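# Unwrap a straw and insert it into a lidded cup

## Task

Remove the straw from its paper sleeve and push it through the opening in the cup lid until it reaches the bottom of the cup. Leave the sleeve lying on the table. The cup is not fixed, and it has to be standing upright at the end.

## Robot and tools

Robot: two arms facing each other across a table. left_arm has a left hand and its base is at (-0.010, +0.552, 0) m. right_arm has a right hand and its base is at (-0.001, -0.536, 0) m. Each hand has a thumb and four fingers. The left hand mirrors the right, so in its own axes +x points toward its thumb instead of away from it.

Frames: the scene frame has its origin on the table top halfway between the arms, with z up. left_arm stands on the +y side, and arm names do not match image sides. Reported hand positions (metres), quat_wxyz and velocities are given in each arm's own base frame. Commanded offsets are given in the axes of that arm's current Hand target. The hand point sits 0.05 m in front of the palm. Its +z runs along the straight fingers, +y comes out of the palm, and +x runs across the palm. Straight fingertips reach 0.06 to 0.07 m past the point. A bracket on the little-finger side of the wrist can strike things. With the palm level, the wrist can hang below the hand point and reach the table first.

Row layout: every row holds 28 numbers, each in [-1, 1], covering both arms, even when only one arm moves. In order: left dx, dy, dz, rx, ry, rz, then left thumb_turn, thumb_bend, index, middle, ring, little, force_limit, speed. The next 14 are the same for the right arm. The six pose numbers are an offset from that arm's Hand target at the start of the action, not a pose. Every row in an action counts from that same start, so sending the offset again moves the arm further. A value of 1.0 equals 0.6 m or 180 degrees. rx, ry, rz together form one rotation vector. Six zeros hold the arm at its Hand target. The six hand numbers are absolute motor targets: -1 is open or straight, +1 is closed. For thumb_turn, +1 places the thumb opposite the fingers. force_limit runs from -1 (about 0 N) to +1 (10 N, or 15 N for the two thumb motors). speed runs from almost zero at -1 up to full speed at +0.48 and above. To keep a hand unchanged, resend the last hand numbers you commanded. If you have not commanded that hand yet, send its hand_measured values plus its hand_force_limit and hand_speed. For a gentle grip, close with speed at -0.94 or lower. A closed grip holds objects about 0.035 to 0.065 m thick, or handles down to 0.025 m, so a thin straw needs care.

Tools:
- execute_actions(actions, cameras): actions is a list of actions. Each action is up to 15 rows, and each row lasts 1/30 s. A short action keeps its last row until the 15 steps are done. Images are returned only when actions is empty or cameras names them (use ["all"] or names).
- move(target, speed, blend, stop_force, zero, blocking, cameras): moves each hand point in a straight line toward the offset given in one 28-number row, or in a list of up to 15 rows. Every row in the list counts from the same starting Hand targets. speed is in m/s, 0.002 to 3.6, default 0.25. blend is in metres; 0 means stop at each corner. stop_force is in N, 3 to 120, and ends an arm's path when that arm meets resistance. zero (default true) re-zeroes the force reading before the move. blocking=false returns early and cannot be combined with stop_force. A move lasts at most 10 s. The move: line gives the ending (done, off_target, moving, held, fault) and any limits (paced, held). Moves do not steer around obstacles or the other arm.
- wait(seconds 0 to 10), stop(), zoom_image(camera, region [x0, y0, x1, y1] in pixels, at most 504 by 504), show_instructions(), zero_wrist_force(arm), finished_scene(scene = the current scene number). finished_scene cannot be undone.

Cameras: cam_high (fixed, scene frame), cam_left_wrist and cam_right_wrist. Each image is 672x504.

Results: each result gives the hand position and orientation, the Hand target (the last commanded pose after clipping, which the next offsets count from), joint positions and torques, and Wrist force and Wrist torque along the end effector axes, plus the largest recent reading. It also gives hand_measured, hand_stopped_by (moving, target, force, stalled, fault) and hand_load_n in motor order, plus hand_force_limit and hand_speed. Executed actions also return step readings. MOTOR HOT or fault lines may appear. A hand point often stops a little short of its Hand target. Send the remaining distance as a new offset if needed. Orientation changes are clipped to 32 degrees from the measured orientation at each step.

Avoid: pushing hard or hitting anything. An outside force near 150 N, or a joint reaching its contact torque limit, stops that arm for 10 s. The wrist limit is 26.6 N m and the larger joints 142 N m. The arms are stiff, so aiming even slightly past a firm contact can trigger a fault. Approach contact slowly, with a small stop_force. Never let one hand grip or press the other, and do not bump the arms into each other. Do not drop parts, release them while moving, or let anything fall off the table. Keep the loose cup from tipping. Do not route a path close to an arm's own base; go around it. Avoid long holds with the arm stretched out, because motors heat up and can brake the arm.

Each tool is called as name(argument=value, ...), one argument or row to a line, values as JSON.

Reference images:

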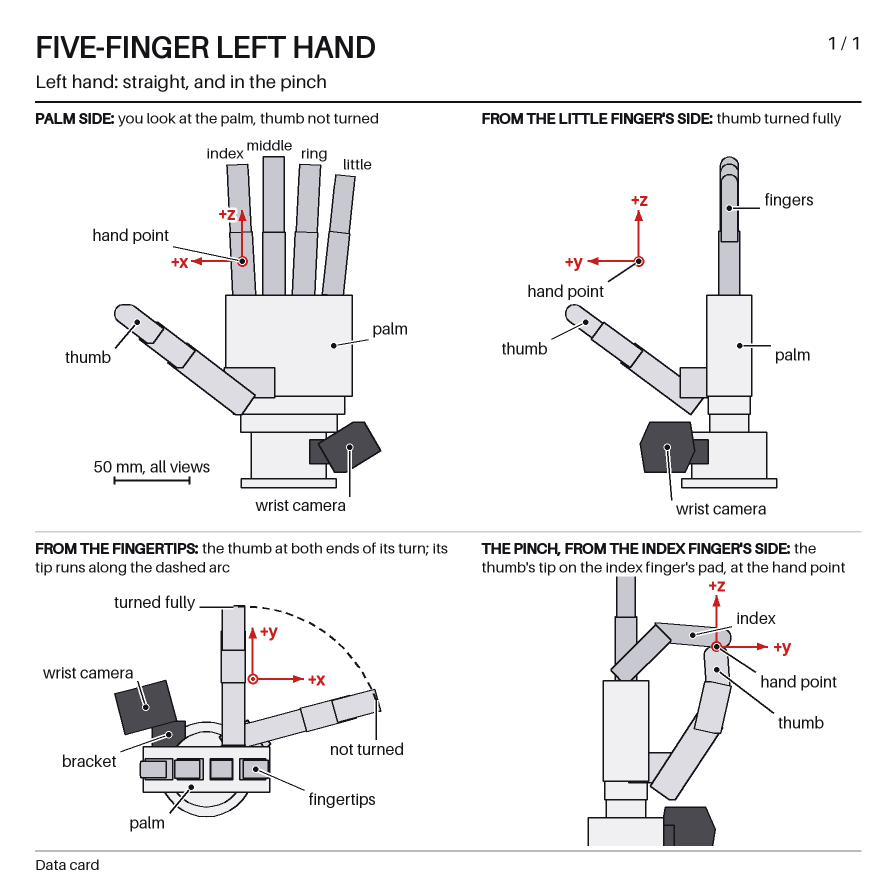

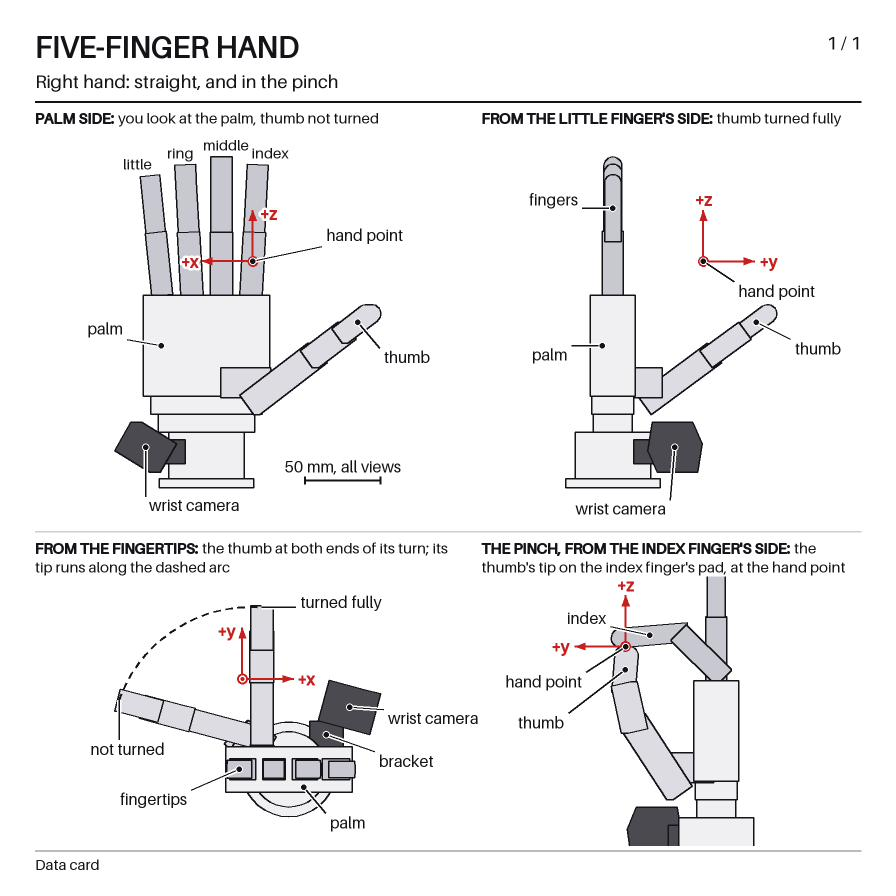

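## Session

execute_actions(
  actions=[],
)

Scene clock: 0.00 s.
left_arm: end_effector_position=(+0.0907, +0.2596, +0.3909) hand_measured=(-1.000, -1.000, -1.000, -1.000, -1.000, -1.000) hand_load_n=(+0.0, +0.0, +0.0, +0.0, +0.0, +0.0) hand_stopped_by=(target, target, target, target, target, target) hand_force_limit=0.00 hand_speed=-0.80 end_effector_quat_wxyz=(+0.073, +0.866, -0.432, -0.242) | right_arm: end_effector_position=(+0.5220, -0.1310, +0.1828) hand_measured=(-1.000, -1.000, -1.000, -1.000, -1.000, -1.000) hand_load_n=(+0.0, +0.0, +0.0, +0.0, +0.0, +0.0) hand_stopped_by=(target, target, target, target, target, target) hand_force_limit=0.00 hand_speed=-0.80 end_effector_quat_wxyz=(+0.083, +0.337, +0.935, +0.073)
Joint positions: left_arm=[4.396 -1.728 -1.389 1.466 -2.077 3.73] | right_arm=[-0.711 -1.192 1.543 1.115 1.375 -1.58]
Joint velocities: within noise
Joint torques (N m): no reading
Wrist force (N): no reading
Wrist torque (N m): no reading
Wrist force, peak (N): no reading
Hand target: left_arm +0.0907, +0.2596, +0.3909; +0.073, +0.866, -0.432, -0.242 | right_arm +0.5220, -0.1310, +0.1828; +0.083, +0.337, +0.935, +0.073

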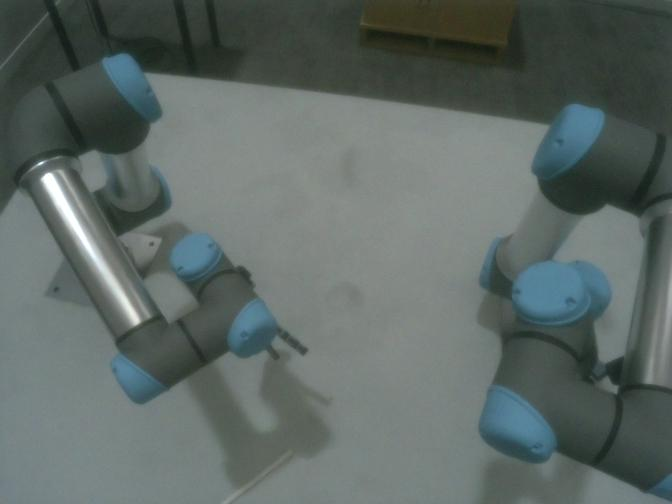

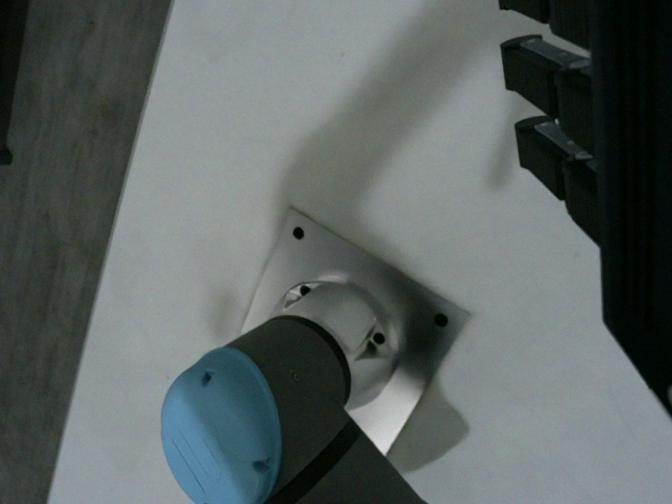

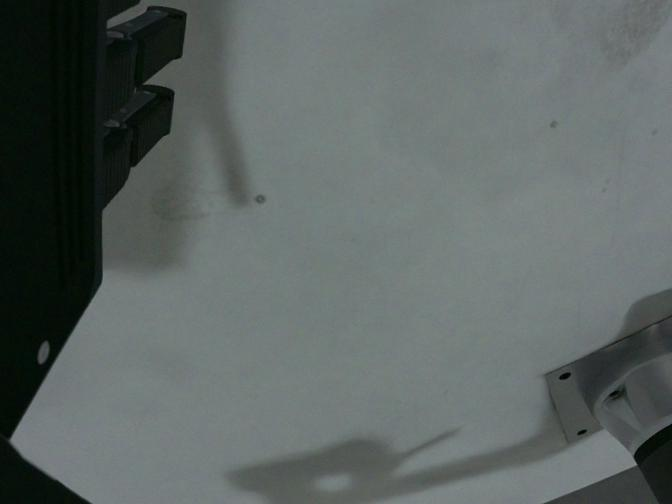

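move(
  target=[0.025,-0.062,-0.225,0.309,0.019,-0.163,-1,-1,-1,-1,-1,-1,0,0.5,0.172,-0.122,-0.214,0,0,0,-1,-1,-1,-1,-1,-1,0,0.5],
  speed=0.5,
  cameras=["all"],
)

Scene clock: 2.50 s.
left_arm: end_effector_position=(+0.1899, +0.2594, +0.4907) hand_measured=(-1.000, -1.000, -1.000, -1.000, -1.000, -1.000) hand_load_n=(+0.0, +0.0, +0.0, -0.5, +0.0, +0.0) hand_stopped_by=(target, target, target, target, target, target) hand_force_limit=0.00 hand_speed=0.50 end_effector_quat_wxyz=(-0.384, +0.884, -0.268, -0.001) | right_arm: end_effector_position=(+0.3722, -0.1308, +0.2829) hand_measured=(-1.000, -1.000, -1.000, -1.000, -1.000, -1.000) hand_load_n=(+0.0, +0.0, +0.0, +0.0, +0.0, +0.0) hand_stopped_by=(target, target, target, target, target, target) hand_force_limit=0.00 hand_speed=0.50 end_effector_quat_wxyz=(+0.083, +0.337, +0.935, +0.073)
Joint positions: left_arm=[4.659 -1.301 -1.27 1.774 -1.402 3.608] | right_arm=[-1.034 -1.573 1.757 1.35 1.352 -1.91]
Joint torques (N m): left_arm=[-1.46 8.79 19.93 0.81 1.68 -0.88] | right_arm=[-1.25 -12.5 -22.54 1.75 -0.13 -1.1]
Wrist force (N): left_arm=[0.1 -0.9 0.7] | right_arm=[0.1 0.1 0.2]
Wrist torque (N m): left_arm=[-0.19 0.03 0.02] | right_arm=[0.00 0.00 -0.07]
Wrist force, peak (N): left_arm=[0.4 -1.3 0.9] | right_arm=[-0.4 0.3 0.7]
Hand target: left_arm +0.1900, +0.2594, +0.4908; -0.384, +0.884, -0.268, -0.001 | right_arm +0.3721, -0.1308, +0.2829; +0.083, +0.337, +0.935, +0.073
Off the commanded pose: left_arm 0.000 m, 0 deg | right_arm 0.000 m, 0 deg.
move: done
camera_calibration:
cam_left_wrist: T_world_to_cam=[[0.695398, 0.412413, 0.588504, -0.522362], [0.510518, -0.859867, -0.000669069, 0.131567], [0.505759, 0.300908, -0.808494, 0.342703], [0, 0, 0, 1]] pos_world=[0.122757, 0.225437, 0.584574]
cam_right_wrist: T_world_to_cam=[[0.415588, 0.89512, 0.161391, -0.0854451], [0.632728, -0.411986, 0.655685, -0.479641], [0.653407, -0.170378, -0.737584, 0.0589536], [0, 0, 0, 1]] pos_world=[0.300472, -0.111077, 0.371767]

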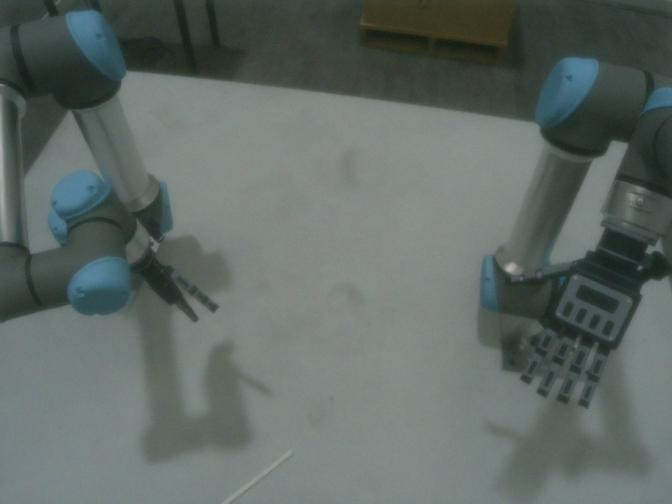

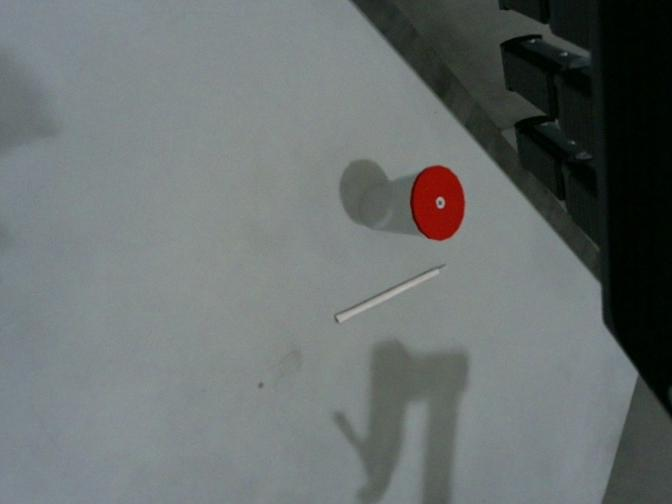

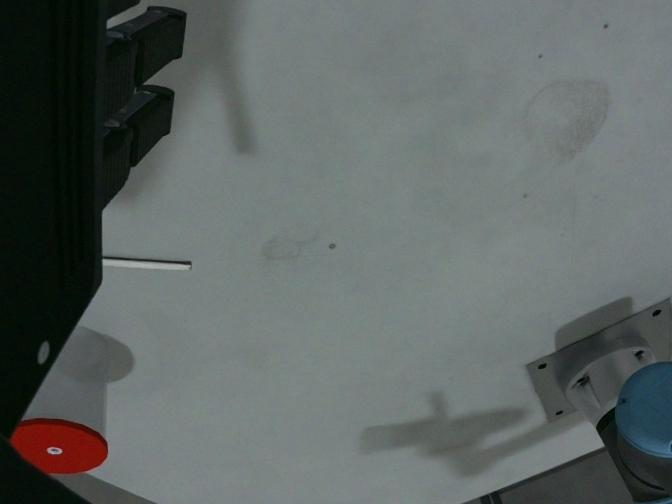

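zoom_image(
  camera="cam_left_wrist",
  region=[310, 150, 480, 340],
)

Scaled by 2.653 from the camera's 672x504 image, which has a finer 960x720 frame.

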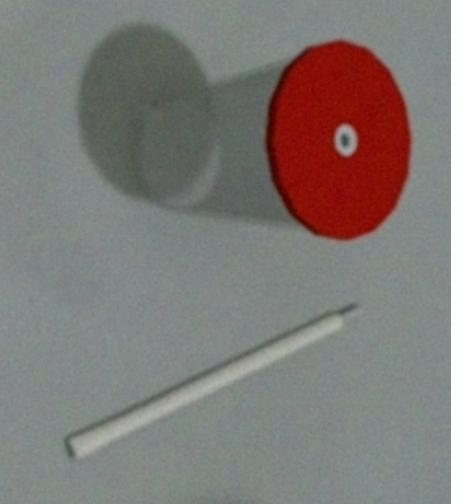

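move(
  target=[0,0,0,0,0,0,-1,-1,-1,-1,-1,-1,0,0.5,-0.353,-0.126,0.24,0.273,-0.199,-0.505,1,-1,-1,-1,-1,-1,0,0.5],
  speed=0.5,
  cameras=["all"],
)

Scene clock: 12.43 s.
left_arm: end_effector_position=(+0.1900, +0.2594, +0.4908) hand_measured=(-1.000, -1.000, -1.000, -1.000, -1.000, -1.000) hand_load_n=(+0.0, +0.0, +0.0, +0.0, +0.0, +0.0) hand_stopped_by=(target, target, target, target, target, target) hand_force_limit=0.00 hand_speed=0.50 end_effector_quat_wxyz=(-0.384, +0.884, -0.268, -0.001) | right_arm: end_effector_position=(+0.5156, -0.3129, +0.1504) hand_measured=(+1.000, -1.000, -1.000, -1.000, -1.000, -1.000) hand_load_n=(+0.0, +0.0, +0.0, +0.0, +0.0, +0.0) hand_stopped_by=(target, target, target, target, target, target) hand_force_limit=0.00 hand_speed=0.50 end_effector_quat_wxyz=(+0.224, -0.389, +0.774, -0.447)
Joint positions: left_arm=[4.659 -1.3 -1.27 1.774 -1.402 3.607] | right_arm=[-0.904 -1.362 1.796 0.105 1.343 -3.278]
Joint torques (N m): left_arm=[-1.53 14.66 23.09 1.73 0.2 -0.95] | right_arm=[11 -43.04 -23.88 -1.94 -0.58 -1.28]
Wrist force (N): left_arm=[0.2 -0.6 0.4] | right_arm=[0.3 -3.2 2.0]
Wrist torque (N m): left_arm=[-0.13 0.03 0.01] | right_arm=[-0.27 -0.19 -0.57]
Wrist force, peak (N): left_arm=[0.4 -1.2 0.6] | right_arm=[0.4 -3.3 2.6]
Hand target: left_arm +0.1900, +0.2594, +0.4908; -0.384, +0.884, -0.268, -0.001 | right_arm +0.5158, -0.3129, +0.1505; +0.224, -0.389, +0.773, -0.447
Off the commanded pose: left_arm 0.000 m, 0 deg | right_arm 0.000 m, 0 deg.
move: done
camera_calibration:
cam_left_wrist: T_world_to_cam=[[0.695215, 0.41218, 0.588883, -0.522507], [0.510454, -0.859905, -0.000746743, 0.131629], [0.506076, 0.301117, -0.808218, 0.342455], [0, 0, 0, 1]] pos_world=[0.122756, 0.225436, 0.584572]
cam_right_wrist: T_world_to_cam=[[-0.534959, 0.0944067, -0.839587, 0.429467], [0.027546, 0.995158, 0.0943483, 0.278291], [0.844429, 0.0273452, -0.534969, -0.230658], [0, 0, 0, 1]] pos_world=[0.416856, -0.311181, 0.210924]

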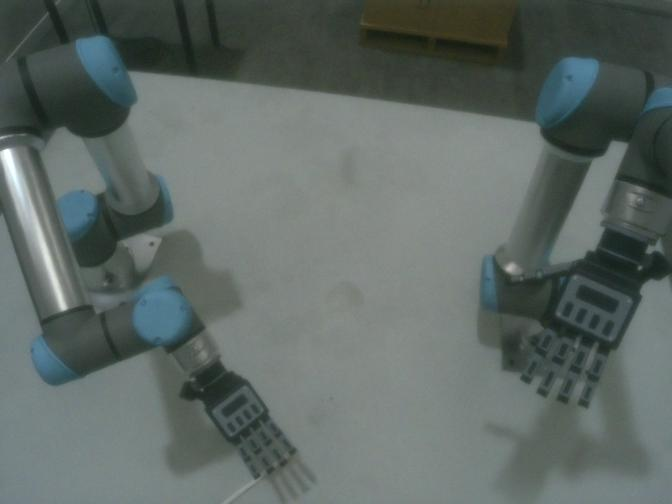

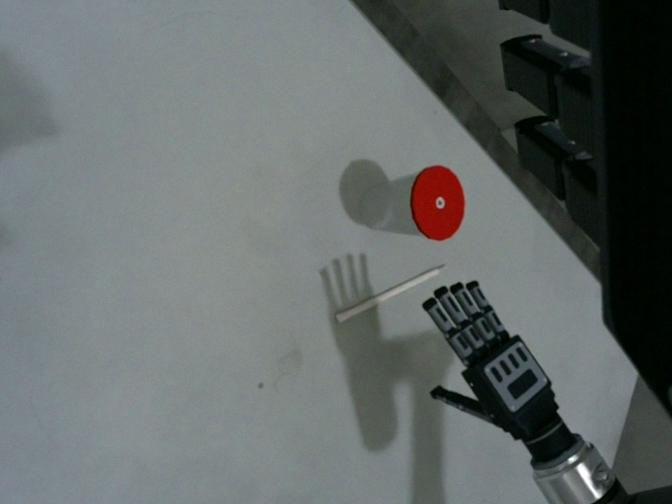

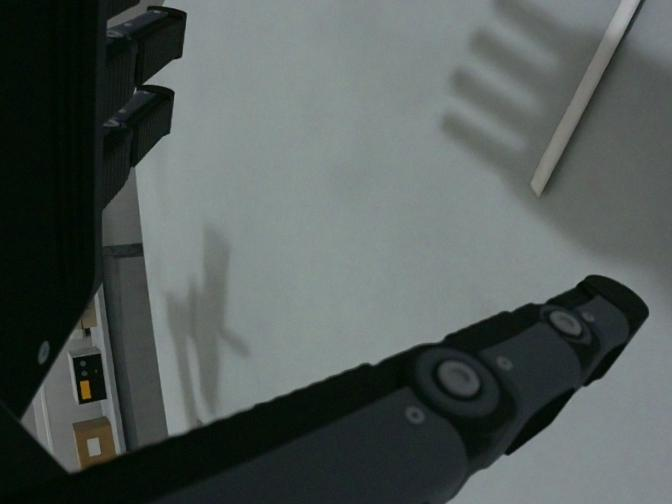

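move(
  target=[0,0,0,0,0,0,-1,-1,-1,-1,-1,-1,0,0.5,0,0,0,0,0,0,1,-1,0.15,0.15,-1,-1,0,0.3],
)

move(
  target=[0,0,0,0,0,0,-1,-1,-1,-1,-1,-1,0,0.5,0,0,0,0,0,0,1,0.4,0.15,0.15,-1,-1,-0.7,-0.6],
  cameras=["cam_right_wrist"],
)

Scene clock: 13.60 s.
left_arm: end_effector_position=(+0.1900, +0.2594, +0.4908) hand_measured=(-1.000, -1.000, -1.000, -1.000, -1.000, -1.000) hand_load_n=(+0.0, +0.0, +0.0, +0.0, +0.0, +0.0) hand_stopped_by=(target, target, target, target, target, target) hand_force_limit=0.00 hand_speed=0.50 end_effector_quat_wxyz=(-0.384, +0.884, -0.268, -0.001) | right_arm: end_effector_position=(+0.5158, -0.3129, +0.1506) hand_measured=(+1.000, -1.000, +0.150, +0.150, -1.000, -1.000) hand_load_n=(+0.0, +0.0, +0.0, +0.0, +0.0, +0.0) hand_stopped_by=(target, target, target, target, target, target) hand_force_limit=0.00 hand_speed=0.30 end_effector_quat_wxyz=(+0.224, -0.389, +0.773, -0.447)
Joint positions: left_arm=[4.659 -1.3 -1.27 1.774 -1.402 3.607] | right_arm=[-0.904 -1.362 1.796 0.104 1.343 -3.278]
Joint torques (N m): left_arm=[-5.1 13.45 22.52 1.77 -0.87 -0.88] | right_arm=[9.95 -42.81 -19.22 -0.58 -1.95 -1.53]
Wrist force (N): left_arm=[0.1 -0.7 0.4] | right_arm=[0.1 -3.3 2.1]
Wrist torque (N m): left_arm=[-0.16 0.03 0.01] | right_arm=[-0.28 -0.17 -0.58]
Wrist force, peak (N): left_arm=[0.0 -1.0 0.7] | right_arm=[0.4 -3.4 2.1]
Hand target: left_arm +0.1900, +0.2594, +0.4908; -0.384, +0.884, -0.268, -0.001 | right_arm +0.5158, -0.3129, +0.1505; +0.224, -0.389, +0.773, -0.447
Off the commanded pose: left_arm 0.000 m, 0 deg | right_arm 0.000 m, 0 deg.
move: done

Scene clock: 16.33 s.
left_arm: end_effector_position=(+0.1900, +0.2594, +0.4908) hand_measured=(-1.000, -1.000, -1.000, -1.000, -1.000, -1.000) hand_load_n=(-0.5, +0.0, +0.0, +0.0, +0.0, +0.0) hand_stopped_by=(target, target, target, target, target, target) hand_force_limit=0.00 hand_speed=0.50 end_effector_quat_wxyz=(-0.384, +0.884, -0.268, -0.001) | right_arm: end_effector_position=(+0.5158, -0.3129, +0.1505) hand_measured=(+1.000, +0.400, +0.150, +0.150, -1.000, -1.000) hand_load_n=(+0.0, +0.0, +0.0, +0.0, +0.0, +0.0) hand_stopped_by=(target, target, target, target, target, target) hand_force_limit=-0.70 hand_speed=-0.60 end_effector_quat_wxyz=(+0.224, -0.389, +0.773, -0.447)
Joint positions: left_arm=[4.659 -1.3 -1.27 1.774 -1.402 3.607] | right_arm=[-0.904 -1.362 1.796 0.104 1.343 -3.278]
Joint torques (N m): left_arm=[-9.89 10.02 22.86 1.71 -2.05 -0.8] | right_arm=[6.13 -42.3 -9.55 1.9 -0.69 -0.75]
Wrist force (N): left_arm=[0.2 -0.5 0.6] | right_arm=[0.2 -3.1 2.2]
Wrist torque (N m): left_arm=[-0.12 0.03 0.01] | right_arm=[-0.27 -0.18 -0.57]
Wrist force, peak (N): left_arm=[0.2 -1.2 0.3] | right_arm=[0.1 -3.5 2.1]
Hand target: left_arm +0.1900, +0.2594, +0.4908; -0.384, +0.884, -0.268, -0.001 | right_arm +0.5158, -0.3129, +0.1505; +0.224, -0.389, +0.773, -0.447
Off the commanded pose: left_arm 0.000 m, 0 deg | right_arm 0.000 m, 0 deg.
move: done
camera_calibration:
cam_right_wrist: T_world_to_cam=[[-0.534724, 0.093806, -0.839804, 0.429364], [0.0271062, 0.995212, 0.0939059, 0.278575], [0.844592, 0.0274498, -0.534706, -0.230781], [0, 0, 0, 1]] pos_world=[0.416956, -0.311183, 0.211022]
Images, in order (width x height): cam_right_wrist 672x504.

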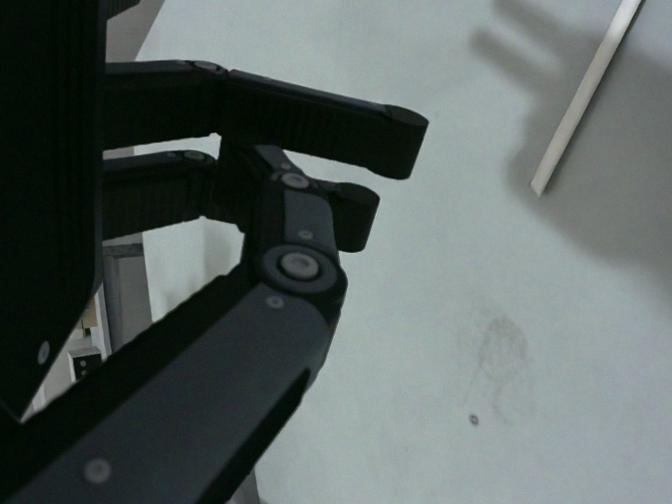

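move(
  target=[0,0,0,0,0,0,-1,-1,-1,-1,-1,-1,0,0.5,0.005,0.107,0.148,0,0,0,1,-0.3,0,0,1,1,-0.5,0.3],
  cameras=["all"],
)

Scene clock: 17.97 s.
left_arm: end_effector_position=(+0.1900, +0.2594, +0.4908) hand_measured=(-1.000, -1.000, -1.000, -1.000, -1.000, -1.000) hand_load_n=(+0.0, +0.0, +0.0, +0.0, +0.0, +0.0) hand_stopped_by=(target, target, target, target, target, target) hand_force_limit=0.00 hand_speed=0.50 end_effector_quat_wxyz=(-0.384, +0.884, -0.268, -0.001) | right_arm: end_effector_position=(+0.5499, -0.3421, +0.0507) hand_measured=(+1.000, -0.300, +0.000, +0.000, +1.000, +1.000) hand_load_n=(+0.0, +0.5, +0.0, +0.0, +0.0, +0.0) hand_stopped_by=(target, target, target, target, target, target) hand_force_limit=-0.50 hand_speed=0.30 end_effector_quat_wxyz=(+0.224, -0.389, +0.773, -0.447)
Joint positions: left_arm=[4.659 -1.3 -1.27 1.774 -1.402 3.607] | right_arm=[-0.884 -1.142 1.786 -0.107 1.36 -3.267]
Joint torques (N m): left_arm=[-9.99 8.87 22.02 1.64 -2.03 -0.91] | right_arm=[-8.84 -24.83 -9.19 -1.95 -1.9 -1.27]
Wrist force (N): left_arm=[0.0 -0.6 0.4] | right_arm=[0.2 -3.4 2.0]
Wrist torque (N m): left_arm=[-0.13 0.05 -0.01] | right_arm=[-0.28 -0.19 -0.58]
Wrist force, peak (N): left_arm=[0.1 -1.1 0.5] | right_arm=[0.2 -4.9 0.5]
Hand target: left_arm +0.1900, +0.2594, +0.4908; -0.384, +0.884, -0.268, -0.001 | right_arm +0.5499, -0.3422, +0.0506; +0.224, -0.389, +0.773, -0.447
Off the commanded pose: left_arm 0.000 m, 0 deg | right_arm 0.000 m, 0 deg.
move: done
camera_calibration:
cam_left_wrist: T_world_to_cam=[[0.695215, 0.41218, 0.588883, -0.522507], [0.510454, -0.859905, -0.000746743, 0.131629], [0.506076, 0.301117, -0.808218, 0.342455], [0, 0, 0, 1]] pos_world=[0.122756, 0.225436, 0.584572]
cam_right_wrist: T_world_to_cam=[[-0.534722, 0.0938894, -0.839796, 0.366468], [0.0271513, 0.995204, 0.093976, 0.316061], [0.844592, 0.0274495, -0.534707, -0.312197], [0, 0, 0, 1]] pos_world=[0.451056, -0.340383, 0.111122]

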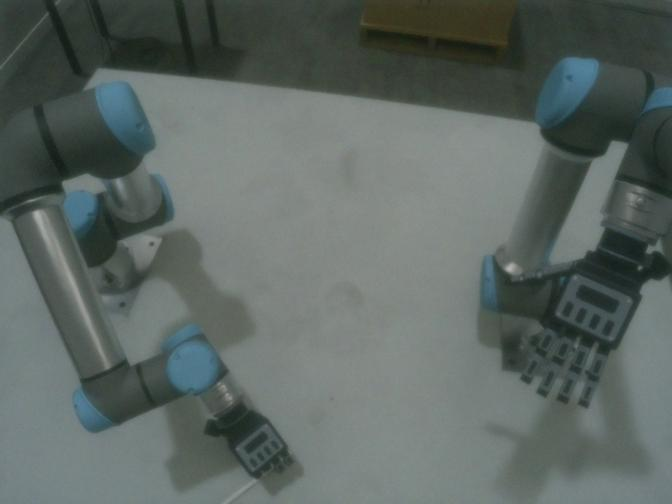

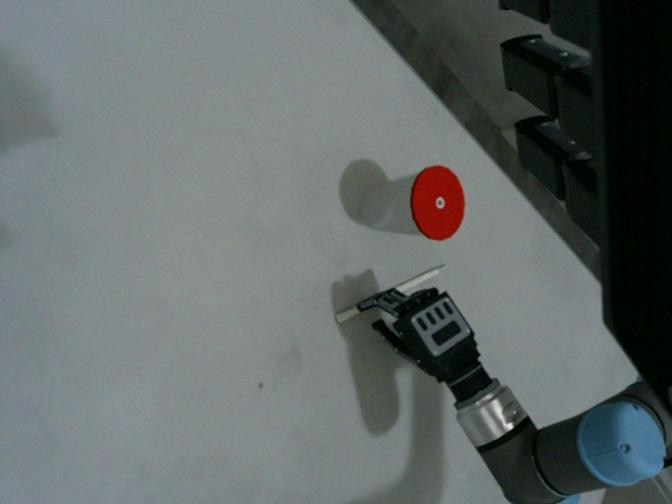

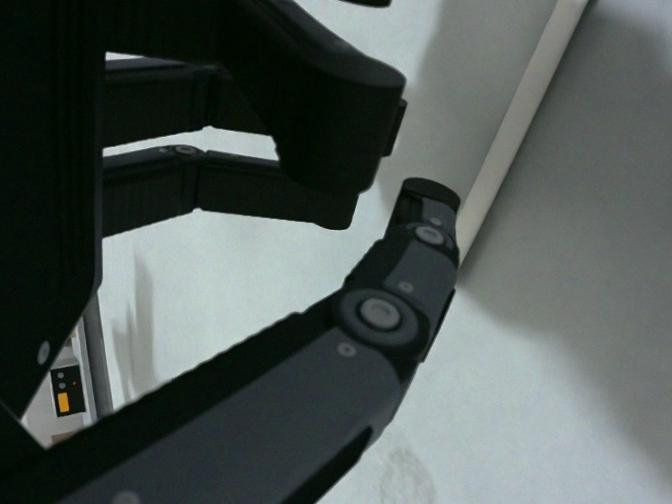

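move(
  target=[0,0,0,0,0,0,-1,-1,-1,-1,-1,-1,0,0.5,0,0.072,0.0417,0,0,0,1,-0.3,0,0,1,1,-0.5,0.3],
  speed=0.02,
  stop_force=4,
  cameras=["cam_right_wrist"],
)

Scene clock: 21.00 s.
left_arm: end_effector_position=(+0.1900, +0.2594, +0.4908) hand_measured=(-1.000, -1.000, -1.000, -1.000, -1.000, -1.000) hand_load_n=(-0.5, +0.0, +0.0, +0.0, +0.0, +0.0) hand_stopped_by=(target, target, target, target, target, target) hand_force_limit=0.00 hand_speed=0.50 end_effector_quat_wxyz=(-0.384, +0.884, -0.268, -0.001) | right_arm: end_effector_position=(+0.5499, -0.3423, +0.0207) hand_measured=(+1.000, -0.300, +0.000, +0.000, +1.000, +1.000) hand_load_n=(+0.0, +0.0, +0.0, -0.5, +0.0, +0.0) hand_stopped_by=(target, target, target, target, target, target) hand_force_limit=-0.50 hand_speed=0.30 end_effector_quat_wxyz=(+0.224, -0.389, +0.773, -0.447)
Joint positions: left_arm=[4.659 -1.3 -1.27 1.774 -1.402 3.607] | right_arm=[-0.884 -1.096 1.81 -0.178 1.36 -3.267]
Joint torques (N m): left_arm=[-10.23 4.96 21.8 1.7 -2.08 -0.88] | right_arm=[-8.74 -48.87 -18.66 -1.79 2.6 -1.27]
Wrist force (N): left_arm=[0.1 -0.9 0.5] | right_arm=[0.5 -7.5 0.1]
Wrist torque (N m): left_arm=[-0.18 0.04 0.02] | right_arm=[-0.38 -0.05 -0.70]
Wrist force, peak (N): left_arm=[0.3 -1.0 0.7] | right_arm=[-0.1 -20.8 -7.2]
Hand target: left_arm +0.1900, +0.2594, +0.4908; -0.384, +0.884, -0.268, -0.001 | right_arm +0.5499, -0.3423, +0.0207; +0.224, -0.389, +0.773, -0.447 (not the last commanded pose)
Off the commanded pose: left_arm 0.000 m, 0 deg | right_arm 0.020 m, 0 deg.
move: contact (right_arm)
camera_calibration:
cam_right_wrist: T_world_to_cam=[[-0.534791, 0.0939402, -0.839746, 0.341338], [0.0271882, 0.995199, 0.0940156, 0.319058], [0.844547, 0.0274476, -0.534778, -0.328207], [0, 0, 0, 1]] pos_world=[0.451056, -0.340583, 0.0811226]
Images, in order (width x height): cam_right_wrist 672x504.

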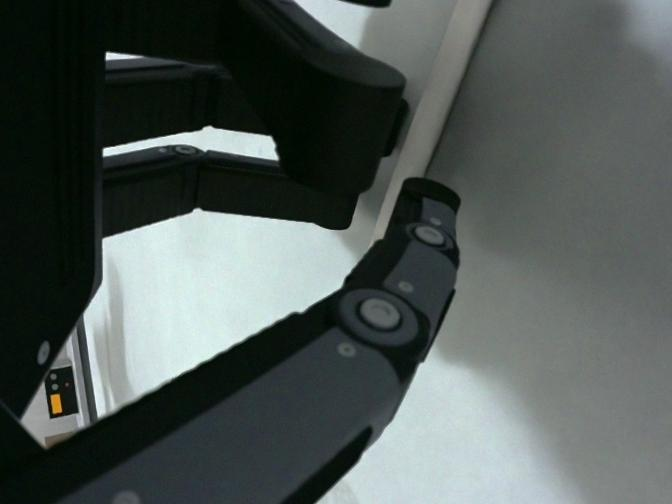

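move(
  target=[0,0,0,0,0,0,-1,-1,-1,-1,-1,-1,0,0.5,0,-0.0058,-0.0033,0,0,0,1,-0.3,0.0,0.0,1,1,-0.5,0.3],
  speed=0.02,
)

move(
  target=[0,0,0,0,0,0,-1,-1,-1,-1,-1,-1,0,0.5,0,0,0,0,0,0,1,-0.3,0.2,0.2,1,1,-0.5,-0.5],
)

move(
  target=[0,0,0,0,0,0,-1,-1,-1,-1,-1,-1,0,0.5,0,0.026,0.015,0,0,0,1,-0.3,0.2,0.2,1,1,-0.5,-0.5],
  speed=0.008,
  stop_force=3,
  cameras=["cam_right_wrist","cam_left_wrist"],
)

Scene clock: 22.13 s.
left_arm: end_effector_position=(+0.1900, +0.2594, +0.4908) hand_measured=(-1.000, -1.000, -1.000, -1.000, -1.000, -1.000) hand_load_n=(+0.0, +0.0, +0.0, +0.0, +0.0, +0.0) hand_stopped_by=(target, target, target, target, target, target) hand_force_limit=0.00 hand_speed=0.50 end_effector_quat_wxyz=(-0.384, +0.884, -0.268, -0.001) | right_arm: end_effector_position=(+0.5499, -0.3423, +0.0248) hand_measured=(+1.000, -0.300, +0.000, +0.000, +1.000, +1.000) hand_load_n=(+0.0, +0.0, +0.0, +0.0, +0.0, +0.0) hand_stopped_by=(target, target, target, target, target, target) hand_force_limit=-0.50 hand_speed=0.30 end_effector_quat_wxyz=(+0.224, -0.389, +0.773, -0.447)
Joint positions: left_arm=[4.659 -1.3 -1.27 1.774 -1.402 3.607] | right_arm=[-0.884 -1.103 1.807 -0.168 1.36 -3.267]
Joint torques (N m): left_arm=[-10.25 3.32 22.44 1.6 -2 -0.93] | right_arm=[-0.04 -40.18 -16.84 -0.15 2.62 -0.36]
Wrist force (N): left_arm=[0.3 -1.2 0.4] | right_arm=[-0.1 -4.0 1.7]
Wrist torque (N m): left_arm=[-0.23 0.00 0.04] | right_arm=[-0.36 -0.13 -0.61]
Wrist force, peak (N): left_arm=[0.3 -1.2 0.4] | right_arm=[0.5 -7.7 0.0]
Hand target: left_arm +0.1900, +0.2594, +0.4908; -0.384, +0.884, -0.268, -0.001 | right_arm +0.5499, -0.3423, +0.0247; +0.224, -0.389, +0.773, -0.447
Off the commanded pose: left_arm 0.000 m, 0 deg | right_arm 0.000 m, 0 deg.
move: done

Scene clock: 22.63 s.
left_arm: end_effector_position=(+0.1900, +0.2594, +0.4908) hand_measured=(-1.000, -1.000, -1.000, -1.000, -1.000, -1.000) hand_load_n=(+0.0, +0.0, +0.0, +0.0, +0.0, +0.0) hand_stopped_by=(target, target, target, target, target, target) hand_force_limit=0.00 hand_speed=0.50 end_effector_quat_wxyz=(-0.384, +0.884, -0.268, -0.001) | right_arm: end_effector_position=(+0.5499, -0.3423, +0.0248) hand_measured=(+1.000, -0.300, +0.200, +0.200, +1.000, +1.000) hand_load_n=(+0.0, +0.0, +0.0, +0.0, +0.0, +0.0) hand_stopped_by=(target, target, target, target, target, target) hand_force_limit=-0.50 hand_speed=-0.50 end_effector_quat_wxyz=(+0.224, -0.389, +0.773, -0.447)
Joint positions: left_arm=[4.659 -1.3 -1.27 1.774 -1.402 3.607] | right_arm=[-0.884 -1.102 1.807 -0.169 1.36 -3.267]
Joint torques (N m): left_arm=[-10.31 3.71 21.64 1.62 -2.05 -0.99] | right_arm=[5.76 -23.68 -7.31 -2.25 2.54 0.27]
Wrist force (N): left_arm=[0.1 -0.6 0.5] | right_arm=[-0.3 -3.9 1.8]
Wrist torque (N m): left_arm=[-0.13 0.03 0.01] | right_arm=[-0.35 -0.10 -0.61]
Wrist force, peak (N): left_arm=[0.1 -0.8 0.9] | right_arm=[-0.2 -4.2 1.7]
Hand target: left_arm +0.1900, +0.2594, +0.4908; -0.384, +0.884, -0.268, -0.001 | right_arm +0.5499, -0.3423, +0.0247; +0.224, -0.389, +0.773, -0.447
Off the commanded pose: left_arm 0.000 m, 0 deg | right_arm 0.000 m, 0 deg.
move: done

Scene clock: 23.93 s.
left_arm: end_effector_position=(+0.1900, +0.2594, +0.4908) hand_measured=(-1.000, -1.000, -1.000, -1.000, -1.000, -1.000) hand_load_n=(-0.5, +0.0, +0.0, +0.0, +0.0, +0.0) hand_stopped_by=(target, target, target, target, target, target) hand_force_limit=0.00 hand_speed=0.50 end_effector_quat_wxyz=(-0.384, +0.884, -0.268, -0.001) | right_arm: end_effector_position=(+0.5499, -0.3423, +0.0230) hand_measured=(+1.000, -0.300, +0.200, +0.200, +1.000, +1.000) hand_load_n=(+0.0, +0.0, +0.0, -1.5, +0.0, +0.0) hand_stopped_by=(target, target, target, target, target, target) hand_force_limit=-0.50 hand_speed=-0.50 end_effector_quat_wxyz=(+0.224, -0.389, +0.773, -0.447)
Joint positions: left_arm=[4.659 -1.3 -1.27 1.774 -1.402 3.607] | right_arm=[-0.884 -1.1 1.809 -0.172 1.36 -3.267]
Joint torques (N m): left_arm=[-9.49 1.63 21.58 1.64 -2.01 -0.97] | right_arm=[5.62 -49.61 -20.47 1.95 2.01 0.64]
Wrist force (N): left_arm=[-0.1 -0.9 0.5] | right_arm=[-0.4 -6.7 0.0]
Wrist torque (N m): left_arm=[-0.18 0.06 0.01] | right_arm=[-0.41 -0.08 -0.67]
Wrist force, peak (N): left_arm=[-0.4 -0.8 0.6] | right_arm=[-0.8 -10.6 -1.8]
Hand target: left_arm +0.1900, +0.2594, +0.4908; -0.384, +0.884, -0.268, -0.001 | right_arm +0.5499, -0.3423, +0.0230; +0.224, -0.389, +0.773, -0.447 (not the last commanded pose)
Off the commanded pose: left_arm 0.000 m, 0 deg | right_arm 0.016 m, 0 deg.
move: contact (right_arm)
camera_calibration:
cam_left_wrist: T_world_to_cam=[[0.695215, 0.41218, 0.588883, -0.522507], [0.510454, -0.859905, -0.000746743, 0.131629], [0.506076, 0.301117, -0.808218, 0.342455], [0, 0, 0, 1]] pos_world=[0.122756, 0.225436, 0.584572]
cam_right_wrist: T_world_to_cam=[[-0.534715, 0.0938595, -0.839804, 0.343296], [0.027219, 0.99521, 0.0938975, 0.318832], [0.844594, 0.0273497, -0.534708, -0.326985], [0, 0, 0, 1]] pos_world=[0.451056, -0.340583, 0.0835223]
Images, in order (width x height): cam_left_wrist 672x504, cam_right_wrist 672x504.

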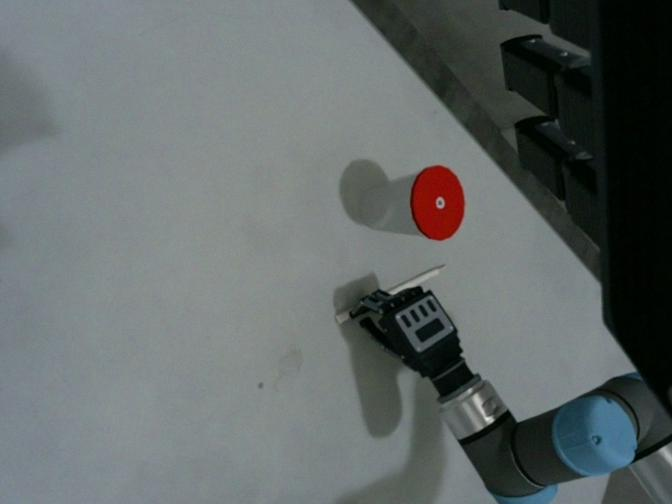

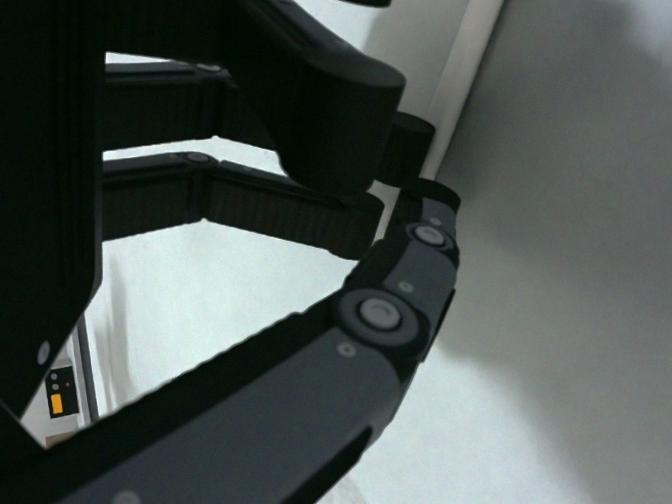

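move(
  target=[
    [0,0,0,0,0,0,-1,-1,-1,-1,-1,-1,0,0.5,0,-0.0087,-0.005,0,0,0,1,-0.3,0.2,0.2,1,1,-0.5,-0.5],
    [0,0,0,0,0,0,-1,-1,-1,-1,-1,-1,0,0.5,0,-0.0045,-0.0122,0,0,0,1,-0.3,0.2,0.2,1,1,-0.5,-0.5],
  ],
  speed=0.02,
)

move(
  target=[0,0,0,0,0,0,-1,-1,-1,-1,-1,-1,0,0.5,0,0.029,0.0167,0,0,0,1,-0.3,0.2,0.2,1,1,-0.5,-0.5],
  speed=0.008,
  stop_force=3,
  cameras=["cam_right_wrist"],
)

Scene clock: 25.43 s.
left_arm: end_effector_position=(+0.1900, +0.2594, +0.4908) hand_measured=(-1.000, -1.000, -1.000, -1.000, -1.000, -1.000) hand_load_n=(+0.0, +0.0, +0.0, +0.0, +0.0, +0.0) hand_stopped_by=(target, target, target, target, target, target) hand_force_limit=0.00 hand_speed=0.50 end_effector_quat_wxyz=(-0.384, +0.884, -0.268, -0.001) | right_arm: end_effector_position=(+0.5459, -0.3393, +0.0292) hand_measured=(+1.000, -0.300, +0.200, +0.200, +1.000, +1.000) hand_load_n=(+0.0, +0.0, +0.0, +0.0, +0.0, +0.0) hand_stopped_by=(target, target, target, target, target, target) hand_force_limit=-0.50 hand_speed=-0.50 end_effector_quat_wxyz=(+0.224, -0.389, +0.773, -0.447) end_effector_velocity=(+0.002, -0.002, +0.002) end_effector_angular_velocity=(-0.003, -0.003, +0.001)
Joint positions: left_arm=[4.659 -1.3 -1.27 1.774 -1.402 3.607] | right_arm=[-0.887 -1.119 1.82 -0.164 1.358 -3.269]
Joint velocities: left_arm=[within noise] | right_arm=[0.001 0.002 -0.006 0 0 0.001]
Joint torques (N m): left_arm=[-10.35 -0.37 21.48 1.6 -2.04 -0.9] | right_arm=[-4.62 -23.33 -20.51 0.84 -1.07 -0.76]
Wrist force (N): left_arm=[0.3 -0.4 0.6] | right_arm=[-0.1 -4.0 1.8]
Wrist torque (N m): left_arm=[-0.11 0.01 0.02] | right_arm=[-0.35 -0.13 -0.52]
Wrist force, peak (N): left_arm=[0.0 -0.9 0.8] | right_arm=[-0.6 -6.8 0.1]
Hand target: left_arm +0.1900, +0.2594, +0.4908; -0.384, +0.884, -0.268, -0.001 | right_arm +0.5459, -0.3393, +0.0290; +0.224, -0.389, +0.773, -0.447
Off the commanded pose: left_arm 0.000 m, 0 deg | right_arm 0.000 m, 0 deg.
move: done

Scene clock: 28.07 s.
left_arm: end_effector_position=(+0.1900, +0.2594, +0.4908) hand_measured=(-1.000, -1.000, -1.000, -1.000, -1.000, -1.000) hand_load_n=(+0.0, +0.0, +0.0, +0.0, +0.0, +0.0) hand_stopped_by=(target, target, target, target, target, target) hand_force_limit=0.00 hand_speed=0.50 end_effector_quat_wxyz=(-0.384, +0.884, -0.268, -0.001) | right_arm: end_effector_position=(+0.5459, -0.3393, +0.0169) hand_measured=(+1.000, -0.300, +0.200, +0.200, +1.000, +1.000) hand_load_n=(+0.0, +0.0, +0.0, -0.5, +0.0, +0.0) hand_stopped_by=(target, target, target, target, target, target) hand_force_limit=-0.50 hand_speed=-0.50 end_effector_quat_wxyz=(+0.224, -0.389, +0.773, -0.447)
Joint positions: left_arm=[4.659 -1.3 -1.27 1.774 -1.402 3.607] | right_arm=[-0.887 -1.1 1.829 -0.193 1.358 -3.269]
Joint torques (N m): left_arm=[-9.8 -1.74 22.25 1.49 -1.95 -0.92] | right_arm=[4.31 -49.86 -19.4 1.62 1.96 1.02]
Wrist force (N): left_arm=[-0.1 -0.7 0.3] | right_arm=[-0.3 -6.4 0.8]
Wrist torque (N m): left_arm=[-0.15 0.06 0.01] | right_arm=[-0.39 -0.11 -0.56]
Wrist force, peak (N): left_arm=[0.1 -1.0 0.5] | right_arm=[-0.8 -11.3 -0.9]
Hand target: left_arm +0.1900, +0.2594, +0.4908; -0.384, +0.884, -0.268, -0.001 | right_arm +0.5459, -0.3393, +0.0170; +0.224, -0.389, +0.773, -0.447 (not the last commanded pose)
Off the commanded pose: left_arm 0.000 m, 0 deg | right_arm 0.008 m, 0 deg.
move: contact (right_arm)
camera_calibration:
cam_right_wrist: T_world_to_cam=[[-0.534785, 0.0938568, -0.839759, 0.33578], [0.0272269, 0.99521, 0.093892, 0.316525], [0.844549, 0.027348, -0.534779, -0.326925], [0, 0, 0, 1]] pos_world=[0.447056, -0.337583, 0.0774224]
Images, in order (width x height): cam_right_wrist 672x504.

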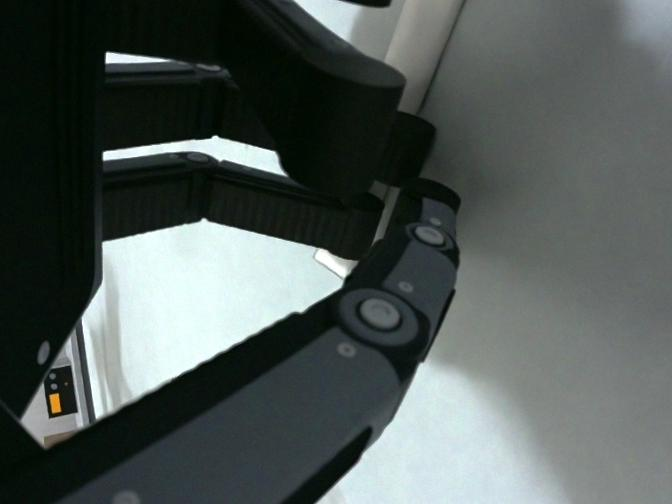

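move(
  target=[0,0,0,0,0,0,-1,-1,-1,-1,-1,-1,0,0.5,0,-0.0012,-0.0007,0,0,0,1,-0.3,0.8,0.8,1,1,-0.5,-0.9],
  speed=0.02,
  cameras=["cam_right_wrist"],
)

Scene clock: 29.03 s.
left_arm: end_effector_position=(+0.1900, +0.2594, +0.4908) hand_measured=(-1.000, -1.000, -1.000, -1.000, -1.000, -1.000) hand_load_n=(+0.0, +0.0, +0.0, +0.0, +0.0, +0.0) hand_stopped_by=(target, target, target, target, target, target) hand_force_limit=0.00 hand_speed=0.50 end_effector_quat_wxyz=(-0.384, +0.884, -0.268, -0.001) | right_arm: end_effector_position=(+0.5459, -0.3393, +0.0178) hand_measured=(+1.000, -0.300, +0.356, +0.290, +1.000, +1.000) hand_load_n=(-0.5, +1.0, +2.5, +5.0, +0.0, +0.0) hand_stopped_by=(target, target, force, force, target, target) hand_force_limit=-0.50 hand_speed=-0.90 end_effector_quat_wxyz=(+0.224, -0.389, +0.773, -0.447)
Joint positions: left_arm=[4.659 -1.3 -1.27 1.774 -1.402 3.607] | right_arm=[-0.887 -1.101 1.828 -0.191 1.358 -3.269]
Joint torques (N m): left_arm=[-10.1 -1.46 21.69 1.39 -2.14 -0.95] | right_arm=[5.03 -47.52 -19.72 1.07 1.95 0.94]
Wrist force (N): left_arm=[0.1 -0.8 0.4] | right_arm=[-0.3 -4.0 1.9]
Wrist torque (N m): left_arm=[-0.17 0.02 0.02] | right_arm=[-0.37 -0.10 -0.53]
Wrist force, peak (N): left_arm=[0.2 -0.8 0.8] | right_arm=[-0.4 -6.6 0.6]
Hand target: left_arm +0.1900, +0.2594, +0.4908; -0.384, +0.884, -0.268, -0.001 | right_arm +0.5459, -0.3393, +0.0178; +0.224, -0.389, +0.773, -0.447
Off the commanded pose: left_arm 0.000 m, 0 deg | right_arm 0.000 m, 0 deg.
move: done
camera_calibration:
cam_right_wrist: T_world_to_cam=[[-0.534715, 0.0938595, -0.839804, 0.336424], [0.027219, 0.99521, 0.0938975, 0.316453], [0.844594, 0.0273497, -0.534708, -0.326522], [0, 0, 0, 1]] pos_world=[0.447056, -0.337583, 0.0782223]
Images, in order (width x height): cam_right_wrist 672x504.

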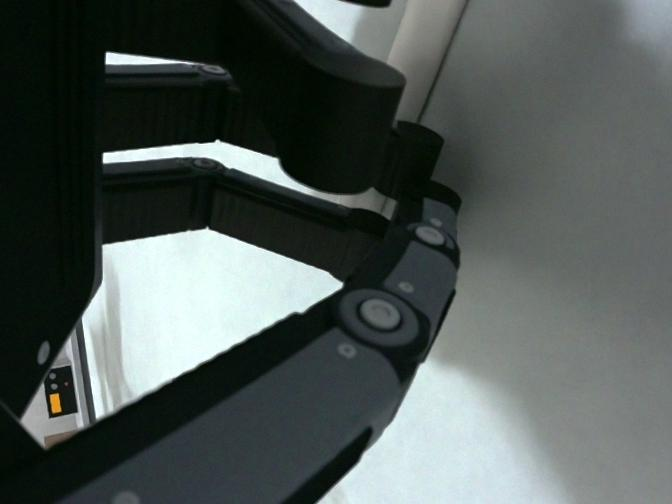

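move(
  target=[0,0,0,0,0,0,-1,-1,-1,-1,-1,-1,0,0.5,0,0,0,0,0,0,1,-0.3,0.9,0.9,1,1,-0.2,-0.94],
)

move(
  target=[0,0,0,0,0,0,-1,-1,-1,-1,-1,-1,0,0.5,0,-0.087,-0.05,0,0,0,1,-0.3,0.9,0.9,1,1,-0.2,-0.94],
  speed=0.08,
  cameras=["all"],
)

Scene clock: 29.73 s.
left_arm: end_effector_position=(+0.1900, +0.2594, +0.4908) hand_measured=(-1.000, -1.000, -1.000, -1.000, -1.000, -1.000) hand_load_n=(+0.0, +0.0, +0.0, +0.0, +0.0, +0.0) hand_stopped_by=(target, target, target, target, target, target) hand_force_limit=0.00 hand_speed=0.50 end_effector_quat_wxyz=(-0.384, +0.884, -0.268, -0.001) | right_arm: end_effector_position=(+0.5459, -0.3393, +0.0178) hand_measured=(+1.000, -0.300, +0.362, +0.290, +1.000, +1.000) hand_load_n=(-0.5, +1.5, +4.0, +5.0, +0.0, +0.0) hand_stopped_by=(target, target, force, force, target, target) hand_force_limit=-0.20 hand_speed=-0.94 end_effector_quat_wxyz=(+0.224, -0.389, +0.773, -0.447)
Joint positions: left_arm=[4.659 -1.3 -1.27 1.774 -1.402 3.607] | right_arm=[-0.887 -1.101 1.828 -0.191 1.358 -3.269]
Joint torques (N m): left_arm=[-9.98 -0.82 21.27 1.54 -2.13 -0.97] | right_arm=[5.12 -41.3 -16.9 -1.53 2.15 0.93]
Wrist force (N): left_arm=[-0.1 -0.7 0.6] | right_arm=[-0.3 -4.0 1.6]
Wrist torque (N m): left_arm=[-0.16 0.07 0.00] | right_arm=[-0.35 -0.09 -0.52]
Wrist force, peak (N): left_arm=[0.3 -0.9 0.8] | right_arm=[-0.3 -4.2 1.8]
Hand target: left_arm +0.1900, +0.2594, +0.4908; -0.384, +0.884, -0.268, -0.001 | right_arm +0.5459, -0.3393, +0.0178; +0.224, -0.389, +0.773, -0.447
Off the commanded pose: left_arm 0.000 m, 0 deg | right_arm 0.000 m, 0 deg.
move: done

Scene clock: 30.90 s.
left_arm: end_effector_position=(+0.1900, +0.2594, +0.4908) hand_measured=(-1.000, -1.000, -1.000, -1.000, -1.000, -1.000) hand_load_n=(+0.0, +0.0, +0.0, +0.0, +0.0, +0.0) hand_stopped_by=(target, target, target, target, target, target) hand_force_limit=0.00 hand_speed=0.50 end_effector_quat_wxyz=(-0.384, +0.884, -0.268, -0.001) | right_arm: end_effector_position=(+0.5461, -0.3393, +0.0781) hand_measured=(+1.000, -0.300, +0.362, +0.290, +1.000, +1.000) hand_load_n=(+0.0, +1.0, +4.0, +4.5, +0.0, +0.5) hand_stopped_by=(target, target, force, force, target, target) hand_force_limit=-0.20 hand_speed=-0.94 end_effector_quat_wxyz=(+0.224, -0.389, +0.773, -0.447)
Joint positions: left_arm=[4.659 -1.3 -1.27 1.774 -1.402 3.607] | right_arm=[-0.886 -1.19 1.773 -0.047 1.358 -3.269]
Joint torques (N m): left_arm=[-9.47 -1.6 20.97 1.43 -2.07 -0.92] | right_arm=[11.7 -23.28 -10.51 -0.59 2.68 -0.14]
Wrist force (N): left_arm=[-0.3 -0.6 0.6] | right_arm=[-0.2 -4.0 1.5]
Wrist torque (N m): left_arm=[-0.14 0.09 -0.01] | right_arm=[-0.32 -0.10 -0.52]
Wrist force, peak (N): left_arm=[0.3 -1.0 0.4] | right_arm=[-0.2 -5.0 1.2]
Hand target: left_arm +0.1900, +0.2594, +0.4908; -0.384, +0.884, -0.268, -0.001 | right_arm +0.5460, -0.3393, +0.0780; +0.224, -0.389, +0.773, -0.447
Off the commanded pose: left_arm 0.000 m, 0 deg | right_arm 0.000 m, 0 deg.
move: done
camera_calibration:
cam_left_wrist: T_world_to_cam=[[0.695215, 0.41218, 0.588883, -0.522507], [0.510454, -0.859905, -0.000746743, 0.131629], [0.506076, 0.301117, -0.808218, 0.342455], [0, 0, 0, 1]] pos_world=[0.122756, 0.225436, 0.584572]
cam_right_wrist: T_world_to_cam=[[-0.534594, 0.0936971, -0.839899, 0.387076], [0.027203, 0.995228, 0.0937106, 0.310825], [0.844671, 0.0272494, -0.534592, -0.294533], [0, 0, 0, 1]] pos_world=[0.447257, -0.337584, 0.138522]

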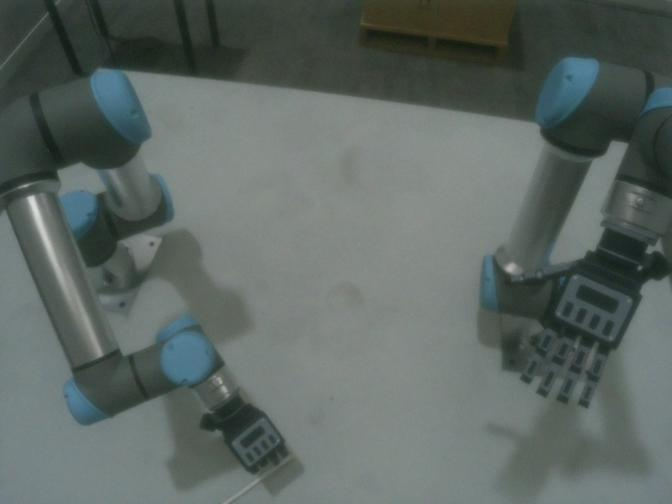

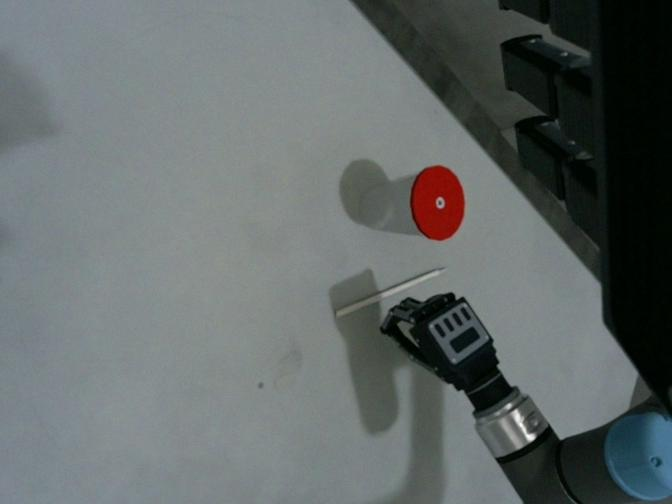

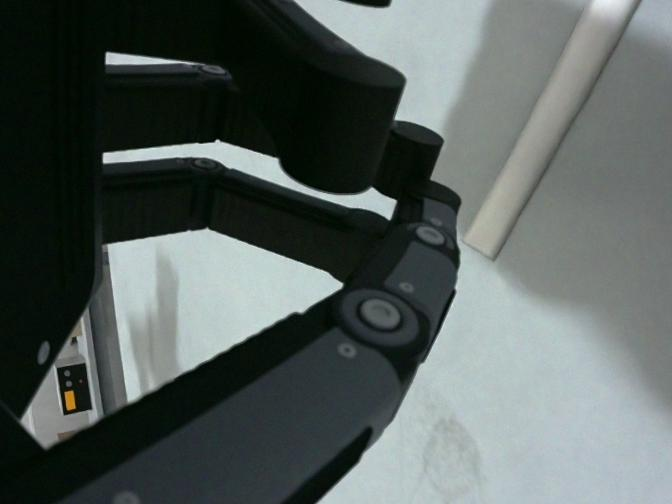

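move(
  target=[0,0,0,0,0,0,-1,-1,-1,-1,-1,-1,0,0.5,0.01,0.0187,0.0275,0.0556,0.0245,0.0142,1,-0.3,0.1,0.1,1,1,-0.2,0],
  speed=0.1,
  cameras=["cam_right_wrist"],
)

Scene clock: 33.40 s.
left_arm: end_effector_position=(+0.1900, +0.2594, +0.4908) hand_measured=(-1.000, -1.000, -1.000, -1.000, -1.000, -1.000) hand_load_n=(+0.0, +0.0, +0.0, +0.0, +0.0, +0.0) hand_stopped_by=(target, target, target, target, target, target) hand_force_limit=0.00 hand_speed=0.50 end_effector_quat_wxyz=(-0.384, +0.884, -0.268, -0.001) | right_arm: end_effector_position=(+0.5494, -0.3492, +0.0599) hand_measured=(+1.000, -0.300, +0.100, +0.100, +1.000, +1.000) hand_load_n=(+0.0, +0.0, +0.0, +0.0, +0.0, +0.0) hand_stopped_by=(target, target, target, target, target, target) hand_force_limit=-0.20 hand_speed=0.00 end_effector_quat_wxyz=(+0.237, -0.334, +0.748, -0.522)
Joint positions: left_arm=[4.659 -1.3 -1.27 1.774 -1.402 3.607] | right_arm=[-0.871 -1.195 1.928 -0.381 1.434 -3.185]
Joint torques (N m): left_arm=[-9.63 -2.24 20.98 1.43 -2.01 -0.94] | right_arm=[-8.49 -38.15 -12.27 -2.58 -1.98 -1.35]
Wrist force (N): left_arm=[0.2 -0.6 0.5] | right_arm=[-0.4 -4.5 2.4]
Wrist torque (N m): left_arm=[-0.14 0.02 0.02] | right_arm=[-0.43 -0.15 -0.65]
Wrist force, peak (N): left_arm=[0.4 -1.0 0.5] | right_arm=[-0.4 -4.5 2.4]
Hand target: left_arm +0.1900, +0.2594, +0.4908; -0.384, +0.884, -0.268, -0.001 | right_arm +0.5494, -0.3493, +0.0600; +0.237, -0.334, +0.748, -0.522
Off the commanded pose: left_arm 0.000 m, 0 deg | right_arm 0.000 m, 0 deg.
move: done
camera_calibration:
cam_right_wrist: T_world_to_cam=[[-0.405271, 0.0442888, -0.913123, 0.290597], [0.108953, 0.994047, -0.000142506, 0.282558], [0.907681, -0.0995449, -0.407683, -0.39327], [0, 0, 0, 1]] pos_world=[0.443949, -0.332894, 0.105061]
Images, in order (width x height): cam_right_wrist 672x504.

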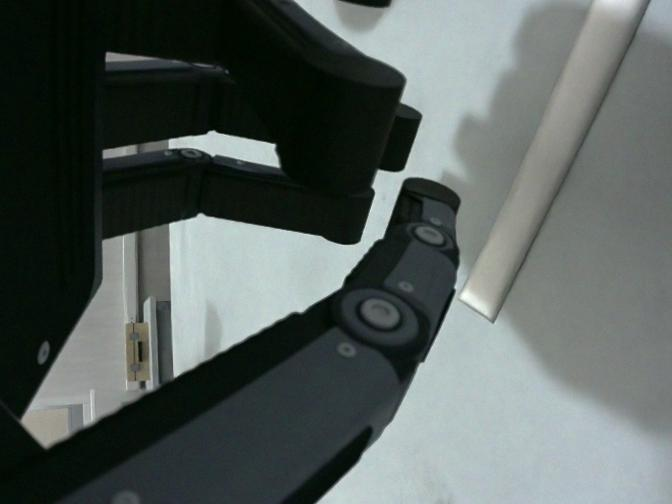

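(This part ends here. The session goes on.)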